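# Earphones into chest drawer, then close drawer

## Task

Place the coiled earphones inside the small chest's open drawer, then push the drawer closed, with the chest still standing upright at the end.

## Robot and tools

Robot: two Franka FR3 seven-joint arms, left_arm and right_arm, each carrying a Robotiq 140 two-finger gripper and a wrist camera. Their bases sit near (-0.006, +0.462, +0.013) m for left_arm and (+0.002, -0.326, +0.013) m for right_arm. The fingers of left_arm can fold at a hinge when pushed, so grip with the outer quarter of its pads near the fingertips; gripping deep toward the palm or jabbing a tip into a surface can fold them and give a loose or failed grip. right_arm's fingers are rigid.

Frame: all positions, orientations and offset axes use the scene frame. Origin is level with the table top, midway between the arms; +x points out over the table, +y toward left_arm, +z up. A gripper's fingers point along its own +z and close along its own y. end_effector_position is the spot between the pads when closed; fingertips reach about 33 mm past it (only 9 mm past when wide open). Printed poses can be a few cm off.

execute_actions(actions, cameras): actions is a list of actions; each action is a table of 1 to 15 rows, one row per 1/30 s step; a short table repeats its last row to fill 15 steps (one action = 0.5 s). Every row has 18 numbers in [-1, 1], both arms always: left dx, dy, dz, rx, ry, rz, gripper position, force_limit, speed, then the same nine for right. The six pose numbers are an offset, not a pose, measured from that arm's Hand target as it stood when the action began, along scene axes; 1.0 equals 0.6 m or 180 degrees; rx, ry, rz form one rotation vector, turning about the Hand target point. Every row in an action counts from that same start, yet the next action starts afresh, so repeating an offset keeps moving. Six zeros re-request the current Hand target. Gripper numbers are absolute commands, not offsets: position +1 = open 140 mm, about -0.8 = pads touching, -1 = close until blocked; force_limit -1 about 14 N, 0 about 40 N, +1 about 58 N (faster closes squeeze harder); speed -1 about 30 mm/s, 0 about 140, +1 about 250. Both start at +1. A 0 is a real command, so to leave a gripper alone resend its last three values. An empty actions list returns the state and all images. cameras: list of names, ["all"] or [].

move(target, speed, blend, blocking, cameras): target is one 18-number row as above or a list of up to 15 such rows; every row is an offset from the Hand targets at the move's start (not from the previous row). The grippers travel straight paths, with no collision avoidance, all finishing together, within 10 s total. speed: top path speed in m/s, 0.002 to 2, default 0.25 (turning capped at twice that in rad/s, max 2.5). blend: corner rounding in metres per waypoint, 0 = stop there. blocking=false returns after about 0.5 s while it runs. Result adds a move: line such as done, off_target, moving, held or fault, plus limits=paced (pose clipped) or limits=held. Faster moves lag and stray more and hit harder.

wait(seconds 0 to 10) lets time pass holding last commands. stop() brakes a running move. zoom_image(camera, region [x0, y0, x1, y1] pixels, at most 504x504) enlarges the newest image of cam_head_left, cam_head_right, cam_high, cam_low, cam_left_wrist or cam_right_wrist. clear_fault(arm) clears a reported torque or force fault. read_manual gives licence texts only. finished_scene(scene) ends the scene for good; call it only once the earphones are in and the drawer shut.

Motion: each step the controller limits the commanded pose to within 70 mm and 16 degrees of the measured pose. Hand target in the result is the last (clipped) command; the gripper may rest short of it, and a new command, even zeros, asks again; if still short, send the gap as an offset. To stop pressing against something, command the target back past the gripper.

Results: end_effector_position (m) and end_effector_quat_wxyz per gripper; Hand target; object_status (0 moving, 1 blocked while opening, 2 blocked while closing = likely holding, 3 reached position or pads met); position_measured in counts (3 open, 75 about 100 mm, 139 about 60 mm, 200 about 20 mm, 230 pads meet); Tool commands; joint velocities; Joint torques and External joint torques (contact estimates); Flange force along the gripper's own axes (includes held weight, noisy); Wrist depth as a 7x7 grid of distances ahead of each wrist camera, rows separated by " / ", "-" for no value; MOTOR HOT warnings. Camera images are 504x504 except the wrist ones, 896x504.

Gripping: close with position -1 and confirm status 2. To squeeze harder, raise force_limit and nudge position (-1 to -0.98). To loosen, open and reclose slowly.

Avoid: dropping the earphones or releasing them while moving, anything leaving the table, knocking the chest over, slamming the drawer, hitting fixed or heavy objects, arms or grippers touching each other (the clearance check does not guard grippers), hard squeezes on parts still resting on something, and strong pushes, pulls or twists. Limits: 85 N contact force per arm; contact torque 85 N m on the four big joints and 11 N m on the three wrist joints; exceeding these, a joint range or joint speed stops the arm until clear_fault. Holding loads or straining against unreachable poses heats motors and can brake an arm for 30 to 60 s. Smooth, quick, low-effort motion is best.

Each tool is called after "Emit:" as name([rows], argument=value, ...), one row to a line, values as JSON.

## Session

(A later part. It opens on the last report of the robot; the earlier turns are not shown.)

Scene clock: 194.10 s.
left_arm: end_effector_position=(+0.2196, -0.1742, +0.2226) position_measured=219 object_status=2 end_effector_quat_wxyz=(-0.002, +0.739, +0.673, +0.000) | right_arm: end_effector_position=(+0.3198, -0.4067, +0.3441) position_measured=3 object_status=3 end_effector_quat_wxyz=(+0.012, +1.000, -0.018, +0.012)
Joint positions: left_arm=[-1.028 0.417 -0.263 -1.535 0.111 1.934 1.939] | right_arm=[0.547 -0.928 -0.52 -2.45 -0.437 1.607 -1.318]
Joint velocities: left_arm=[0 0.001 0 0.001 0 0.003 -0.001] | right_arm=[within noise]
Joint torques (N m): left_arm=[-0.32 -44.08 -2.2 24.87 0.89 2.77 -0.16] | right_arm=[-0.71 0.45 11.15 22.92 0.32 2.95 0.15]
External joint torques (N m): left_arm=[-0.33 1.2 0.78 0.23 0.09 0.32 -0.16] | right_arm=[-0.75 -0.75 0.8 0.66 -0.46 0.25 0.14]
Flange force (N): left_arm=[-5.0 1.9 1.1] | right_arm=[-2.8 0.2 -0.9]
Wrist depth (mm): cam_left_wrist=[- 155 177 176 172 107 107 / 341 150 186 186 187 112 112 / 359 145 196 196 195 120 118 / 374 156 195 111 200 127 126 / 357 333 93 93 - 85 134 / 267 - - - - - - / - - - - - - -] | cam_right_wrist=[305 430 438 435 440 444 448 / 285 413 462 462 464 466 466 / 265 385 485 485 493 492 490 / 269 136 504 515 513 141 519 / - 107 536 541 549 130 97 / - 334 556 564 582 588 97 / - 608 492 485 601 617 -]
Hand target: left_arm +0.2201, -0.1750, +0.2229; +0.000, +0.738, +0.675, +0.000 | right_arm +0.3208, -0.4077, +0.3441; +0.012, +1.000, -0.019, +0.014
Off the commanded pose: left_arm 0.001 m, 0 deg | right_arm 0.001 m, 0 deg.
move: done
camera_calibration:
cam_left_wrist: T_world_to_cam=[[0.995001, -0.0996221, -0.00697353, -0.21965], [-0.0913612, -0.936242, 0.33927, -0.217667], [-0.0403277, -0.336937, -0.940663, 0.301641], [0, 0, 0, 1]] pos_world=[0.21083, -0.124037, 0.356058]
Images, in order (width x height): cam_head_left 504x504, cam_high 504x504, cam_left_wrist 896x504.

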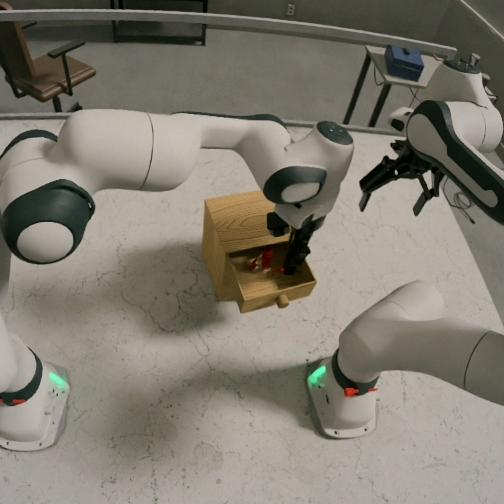

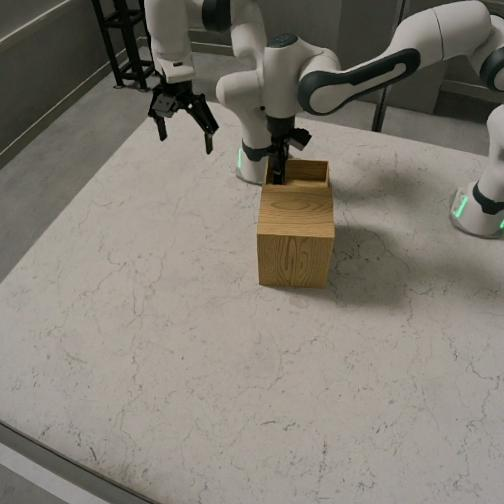

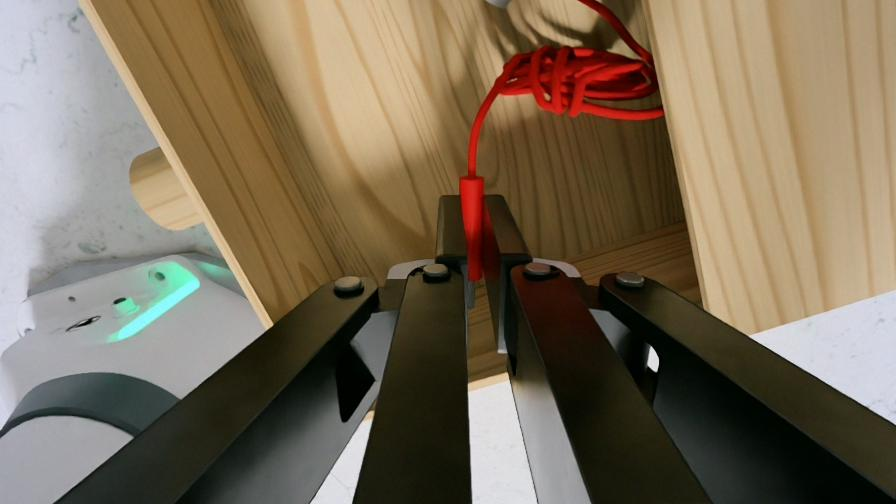

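Emit:
move([
  [-0.005,0.0,-0.06,0,0,0,-1,-0.3,-1,0,0,0,0,0,0,1,1,1],
  [-0.005,0.0,-0.06,0,0,0,-0.62,-0.3,-1,0,0,0,0,0,0,1,1,1],
  [-0.005,0.0,0.22,0,0,0,-0.62,-0.3,-1,0,0,0,0,0,0,1,1,1],
], speed=[0.05,0.1,0.12], cameras=["cam_left_wrist","cam_high","cam_head_left"])

Emit:
zoom_image(camera="cam_head_left", region=[180, 130, 340, 330])

Scene clock: 212.73 s.
left_arm: end_effector_position=(+0.2176, -0.1757, +0.3561) position_measured=208 object_status=3 end_effector_quat_wxyz=(+0.002, +0.735, +0.678, -0.002) | right_arm: end_effector_position=(+0.3198, -0.4067, +0.3441) position_measured=3 object_status=3 end_effector_quat_wxyz=(+0.012, +1.000, -0.018, +0.012)
Joint positions: left_arm=[-1.051 0.415 -0.272 -1.198 0.108 1.604 1.933] | right_arm=[0.547 -0.928 -0.52 -2.45 -0.437 1.607 -1.318]
Joint velocities: left_arm=[-0.001 0 0.002 0.001 0.002 -0.004 -0.001] | right_arm=[within noise]
Joint torques (N m): left_arm=[-0.22 -43.27 -2.56 25.02 1.01 2.32 0.42] | right_arm=[-0.82 0.44 11.18 22.9 0.33 2.93 0.15]
External joint torques (N m): left_arm=[-0.29 1.67 0.05 0.89 0.15 -0.16 0.42] | right_arm=[-0.76 -0.63 0.85 0.5 -0.45 0.22 0.14]
Flange force (N): left_arm=[-13.1 6.1 -5.3] | right_arm=[-2.8 -0.1 -0.7]
Wrist depth (mm): cam_left_wrist=[441 440 297 298 228 229 228 / - 459 308 314 243 242 240 / 506 477 299 331 284 495 488 / 519 445 481 111 493 526 520 / 549 354 82 - - 80 - / - - - - - - - / - - - - - - -] | cam_right_wrist=[303 434 435 442 442 448 445 / 285 411 458 459 462 456 466 / 266 390 461 489 490 488 488 / 268 136 502 502 517 141 519 / - 107 534 542 543 131 97 / - 343 558 561 573 581 97 / - 605 497 530 619 606 -]
Hand target: left_arm +0.2171, -0.1750, +0.3549; +0.000, +0.738, +0.675, +0.000 | right_arm +0.3208, -0.4077, +0.3441; +0.012, +1.000, -0.019, +0.014
Off the commanded pose: left_arm 0.001 m, 1 deg | right_arm 0.001 m, 0 deg.
move: done; target 2's new numbers were sent with left_arm's hand 0.011 m and 1 deg from that target
camera_calibration:
cam_left_wrist: T_world_to_cam=[[0.996156, -0.0875339, -0.00320417, -0.216397], [-0.0810242, -0.934739, 0.345973, -0.268871], [-0.0332794, -0.344383, -0.938239, 0.422948], [0, 0, 0, 1]] pos_world=[0.207855, -0.124611, 0.489155]
Images, in order (width x height): cam_head_left 504x504, cam_high 504x504, cam_left_wrist 896x504.

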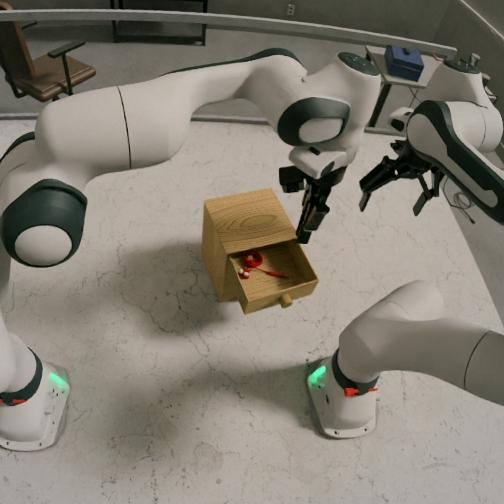

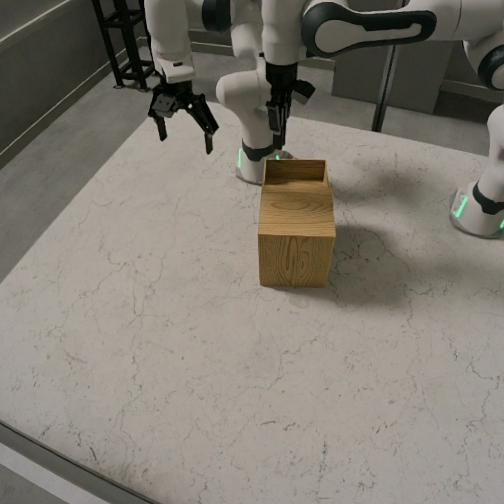

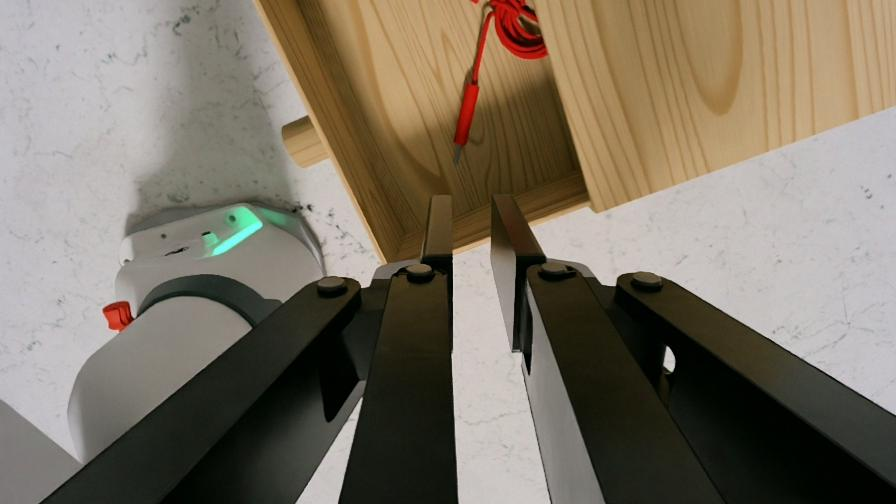

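Scaled by 2.520 from the camera's 504x504 image, which has a finer 720x720 frame.

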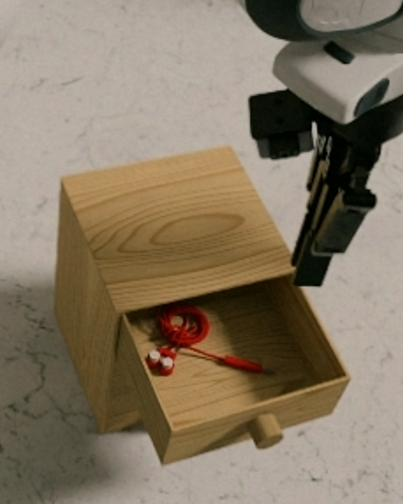

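Emit:
move([
  [-0.2,-0.015,0,0,0,0.417,-1,-1,0,0,0,0,0,0,0,1,1,1],
  [-0.2,-0.015,-0.31,0,0,0.417,-1,-1,0,0,0,0,0,0,0,1,1,1],
], blend=[0.02,0], speed=0.25, cameras=["cam_left_wrist","cam_high","cam_head_left","cam_head_right"])

Emit:
zoom_image(camera="cam_head_left", region=[180, 130, 360, 330])

Scene clock: 245.90 s.
left_arm: end_effector_position=(+0.0971, -0.1836, +0.1699) position_measured=233 object_status=3 end_effector_quat_wxyz=(+0.000, +0.177, +0.984, +0.001) | right_arm: end_effector_position=(+0.3198, -0.4067, +0.3441) position_measured=3 object_status=3 end_effector_quat_wxyz=(+0.012, +1.000, -0.018, +0.012)
Joint positions: left_arm=[-1.462 0.377 0.039 -1.718 -0.015 2.092 0.523] | right_arm=[0.547 -0.928 -0.52 -2.45 -0.437 1.607 -1.318]
Joint velocities: left_arm=[-0.001 0.001 0 0 0 0.003 -0.004] | right_arm=[within noise]
Joint torques (N m): left_arm=[0.05 -43.02 1.66 24.24 0.54 2.9 -0.13] | right_arm=[-0.78 0.4 11.15 22.92 0.34 2.94 0.11]
External joint torques (N m): left_arm=[0.01 1.52 0.86 -0.08 -0.12 0.36 -0.13] | right_arm=[-0.83 -0.86 0.79 0.7 -0.45 0.24 0.1]
Flange force (N): left_arm=[-2.0 -3.1 2.3] | right_arm=[-3.1 0.4 -0.9]
Wrist depth (mm): cam_left_wrist=[138 182 261 274 278 275 273 / 141 191 281 292 288 288 288 / 151 250 305 306 305 296 298 / 328 323 323 121 318 153 133 / 341 341 82 93 91 91 115 / - - - - - - 99 / - - - - - - -] | cam_right_wrist=[306 431 436 441 435 439 447 / 284 412 452 463 459 466 471 / 266 388 483 486 488 492 493 / 277 137 509 513 516 141 519 / - 107 541 549 548 131 97 / - 319 555 561 580 582 97 / - 348 493 531 611 622 -]
Hand target: left_arm +0.0971, -0.1840, +0.1689; +0.000, +0.174, +0.985, +0.000 | right_arm +0.3208, -0.4077, +0.3441; +0.012, +1.000, -0.019, +0.014
Off the commanded pose: left_arm 0.001 m, 0 deg | right_arm 0.001 m, 0 deg.
move: done
camera_calibration:
cam_left_wrist: T_world_to_cam=[[0.35522, 0.93478, -0.00200237, 0.152088], [0.879013, -0.333298, 0.340953, -0.203502], [0.318049, -0.122873, -0.940078, 0.248432], [0, 0, 0, 1]] pos_world=[0.0458432, -0.17947, 0.303235]
Images, in order (width x height): cam_head_left 504x504, cam_head_right 504x504, cam_high 504x504, cam_left_wrist 896x504.

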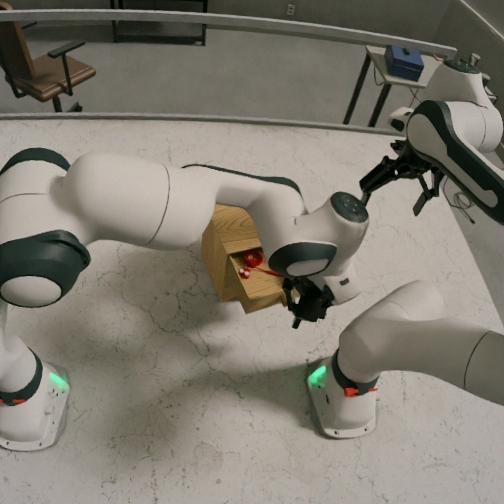

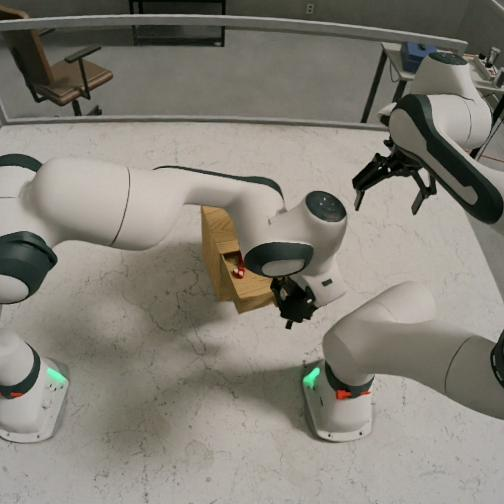

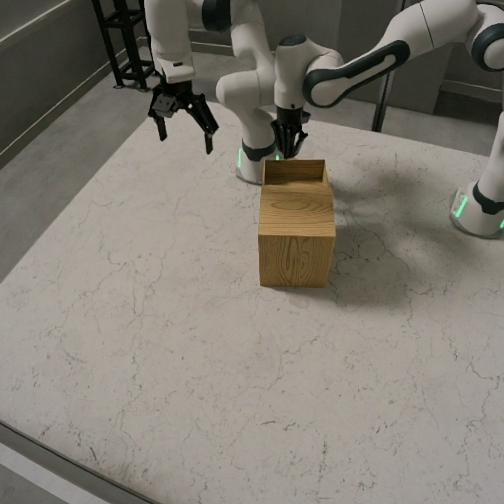

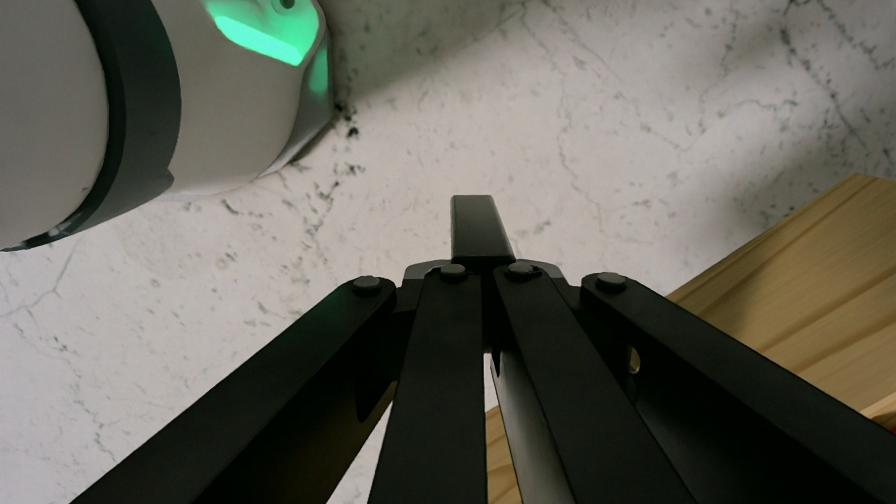

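Scaled by 2.520 from the camera's 504x504 image, which has a finer 720x720 frame.

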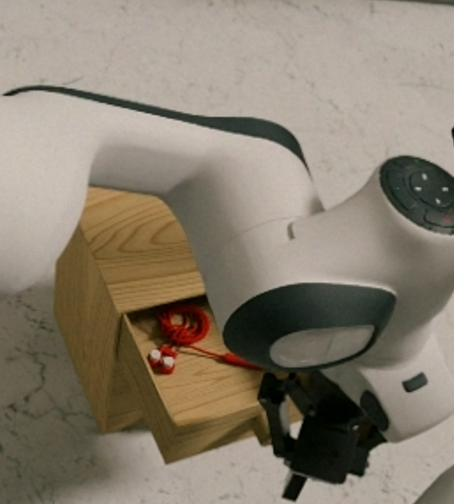

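Emit:
move(target=[0.21,0.066,0,0,0,0,-1,-1,0,0,0,0,0,0,0,1,1,1], speed=0.08, cameras=["cam_left_wrist","cam_high","cam_head_left"])

Emit:
zoom_image(camera="cam_high", region=[240, 120, 350, 300])

Emit:
zoom_image(camera="cam_head_left", region=[180, 130, 360, 330])

Scene clock: 257.57 s.
left_arm: end_effector_position=(+0.2186, -0.1452, +0.1691) position_measured=233 object_status=3 end_effector_quat_wxyz=(-0.001, +0.172, +0.985, +0.001) | right_arm: end_effector_position=(+0.3198, -0.4067, +0.3441) position_measured=3 object_status=3 end_effector_quat_wxyz=(+0.012, +1.000, -0.018, +0.012)
Joint positions: left_arm=[-1.271 0.358 0.045 -1.748 -0.019 2.104 0.711] | right_arm=[0.547 -0.928 -0.52 -2.45 -0.437 1.607 -1.318]
Joint velocities: left_arm=[-0.001 0 -0.001 -0.001 -0.001 0 0.007] | right_arm=[within noise]
Joint torques (N m): left_arm=[2.77 -42.09 2.83 25.04 1.12 2.79 0.49] | right_arm=[-0.79 0.45 11.09 22.89 0.34 2.94 0.17]
External joint torques (N m): left_arm=[2.57 1.45 1.84 0.97 0.46 0.28 0.49] | right_arm=[-0.82 -0.82 0.76 0.65 -0.45 0.24 0.16]
Flange force (N): left_arm=[-8.9 -3.7 0.9] | right_arm=[-3.0 0.2 -0.8]
Wrist depth (mm): cam_left_wrist=[276 275 273 271 271 274 272 / 290 290 290 289 290 283 284 / 308 305 304 300 287 204 157 / 323 327 323 121 188 165 134 / - 340 82 93 91 91 116 / - - - - - - 99 / - - - - - - -] | cam_right_wrist=[303 433 437 440 444 447 444 / 284 413 456 463 462 469 468 / 267 390 475 481 491 491 497 / 363 136 505 516 513 141 518 / - 107 538 547 543 130 97 / - 563 556 559 577 584 97 / - 595 496 529 620 - -]
Hand target: left_arm +0.2231, -0.1444, +0.1689; +0.000, +0.174, +0.985, +0.000 | right_arm +0.3208, -0.4077, +0.3441; +0.012, +1.000, -0.019, +0.014
Off the commanded pose: left_arm 0.005 m, 0 deg | right_arm 0.001 m, 0 deg.
move: off_target (left_arm)
camera_calibration:
cam_left_wrist: T_world_to_cam=[[0.34491, 0.938629, -0.00351633, 0.0760971], [0.883467, -0.32337, 0.338997, -0.296504], [0.317055, -0.12003, -0.940781, 0.214457], [0, 0, 0, 1]] pos_world=[0.16771, -0.141566, 0.302538]
Images, in order (width x height): cam_head_left 504x504, cam_high 504x504, cam_left_wrist 896x504.

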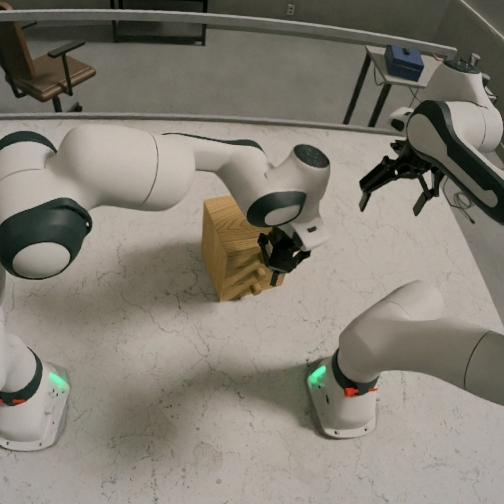

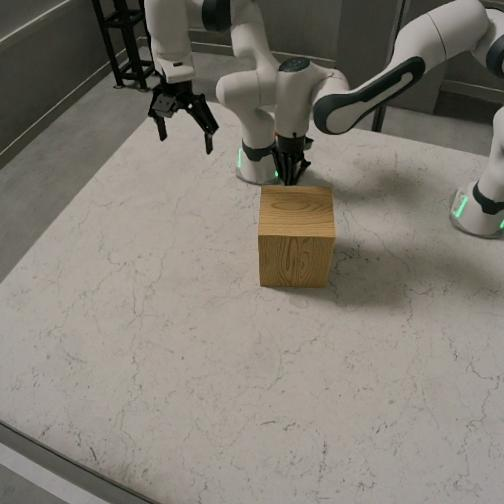

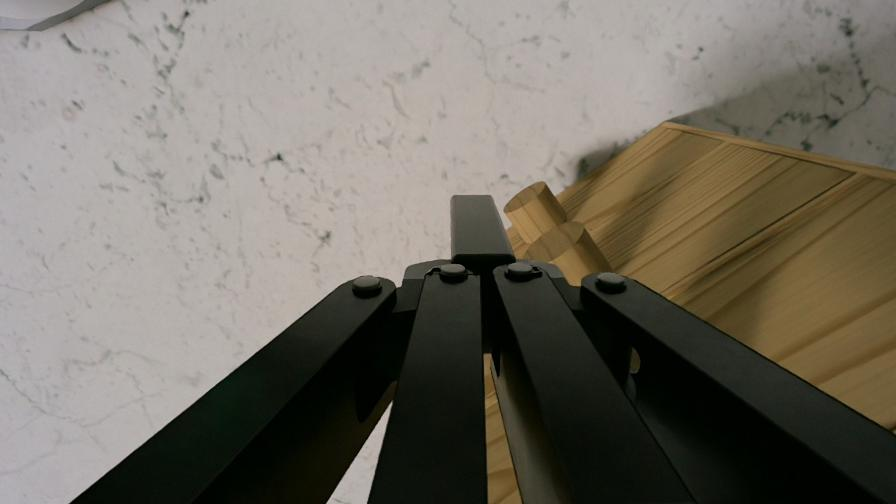

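Scaled by 2.800 from the camera's 504x504 image, which has a finer 720x720 frame.

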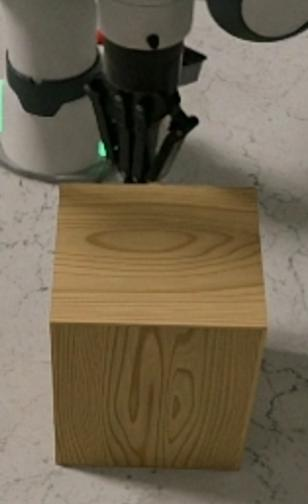

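Scaled by 2.520 from the camera's 504x504 image, which has a finer 720x720 frame.

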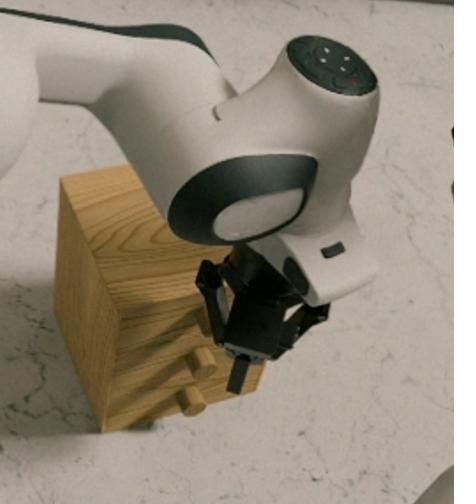

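Emit:
move([
  [-0.12,-0.04,0,0,0,0,-1,-1,0,0,0,0,0,0,0,1,1,1],
  [-0.12,0.15,0.35,0,0,0,-1,-1,0,0,0,0,0,0,0,1,1,1],
], speed=0.2, blend=[0.03,0], cameras=["cam_left_wrist","cam_head_left","cam_head_right"])

Emit:
zoom_image(camera="cam_head_right", region=[180, 170, 320, 310])

Scene clock: 267.67 s.
left_arm: end_effector_position=(+0.1501, -0.0562, +0.3808) position_measured=233 object_status=3 end_effector_quat_wxyz=(+0.001, +0.171, +0.985, -0.003) | right_arm: end_effector_position=(+0.3198, -0.4067, +0.3441) position_measured=3 object_status=3 end_effector_quat_wxyz=(+0.012, +1.000, -0.018, +0.012)
Joint positions: left_arm=[-1.347 -0.07 0.052 -1.771 0.002 1.707 0.634] | right_arm=[0.547 -0.928 -0.52 -2.45 -0.437 1.607 -1.318]
Joint velocities: left_arm=[0.001 0 0 0.001 0 -0.005 0.003] | right_arm=[within noise]
Joint torques (N m): left_arm=[0.19 -28.91 0.4 24.78 0.88 2.35 0.56] | right_arm=[-0.72 0.49 11.15 22.88 0.34 2.93 0.11]
External joint torques (N m): left_arm=[0.07 1.23 0.45 -0.01 0.13 -0.2 0.56] | right_arm=[-0.75 -0.81 0.84 0.71 -0.44 0.25 0.11]
Flange force (N): left_arm=[-3.6 -2.4 -0.8] | right_arm=[-2.9 0.2 -1.1]
Wrist depth (mm): cam_left_wrist=[303 405 490 468 475 483 469 / 314 433 491 491 496 491 489 / 534 - 524 523 511 512 512 / - - 556 109 366 549 553 / - - 82 92 91 85 589 / - - - - - - - / - - - - - - -] | cam_right_wrist=[304 432 440 438 443 442 443 / 284 414 455 462 462 468 471 / 264 388 480 483 502 492 488 / 360 136 508 514 518 141 515 / - 108 541 545 541 131 97 / - 563 560 555 573 593 97 / - 604 490 531 609 612 -]
Hand target: left_arm +0.1511, -0.0544, +0.3789; +0.000, +0.174, +0.985, +0.000 | right_arm +0.3208, -0.4077, +0.3441; +0.012, +1.000, -0.019, +0.014
Off the commanded pose: left_arm 0.003 m, 1 deg | right_arm 0.001 m, 0 deg.
move: done
camera_calibration:
cam_left_wrist: T_world_to_cam=[[0.34345, 0.939114, -0.0103002, 0.0197493], [0.883345, -0.319291, 0.343154, -0.280257], [0.318972, -0.126955, -0.939223, 0.444743], [0, 0, 0, 1]] pos_world=[0.0989204, -0.0515682, 0.514088]
Images, in order (width x height): cam_head_left 504x504, cam_head_right 504x504, cam_left_wrist 896x504.

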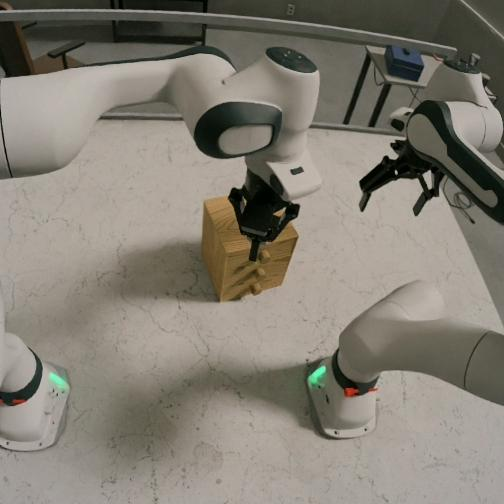

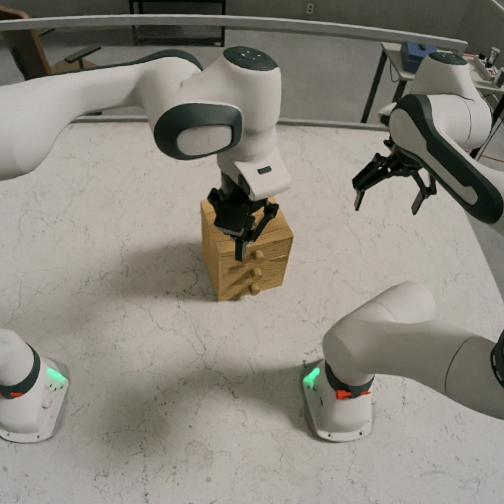

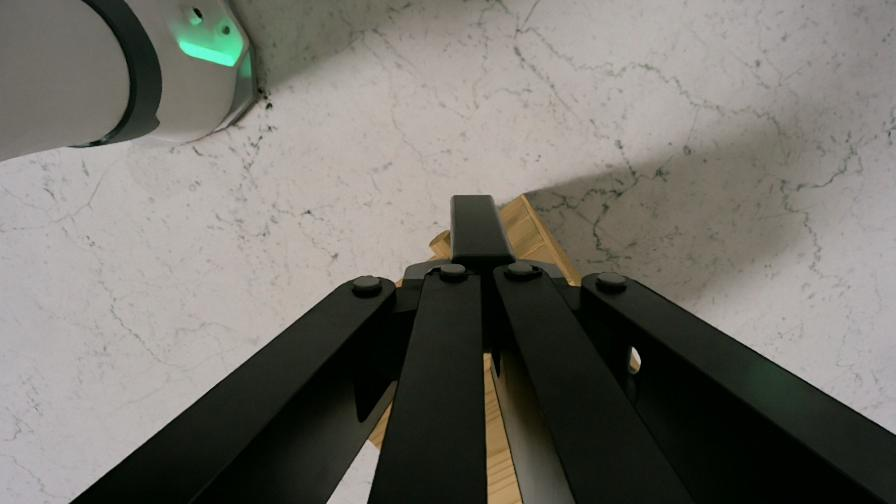

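Scaled by 3.600 from the camera's 504x504 image, which has a finer 720x720 frame.

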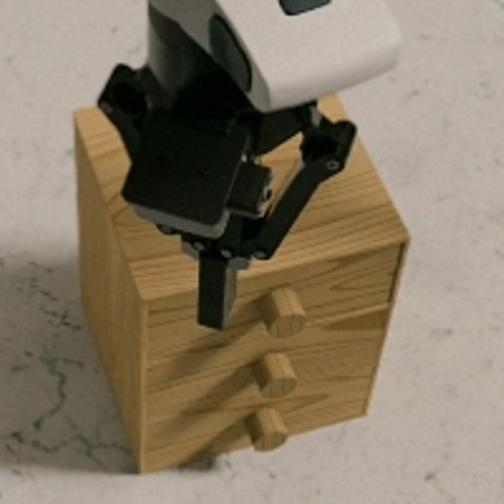

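Emit:
finished_scene(scene=2)

The scene is finished: the task was done.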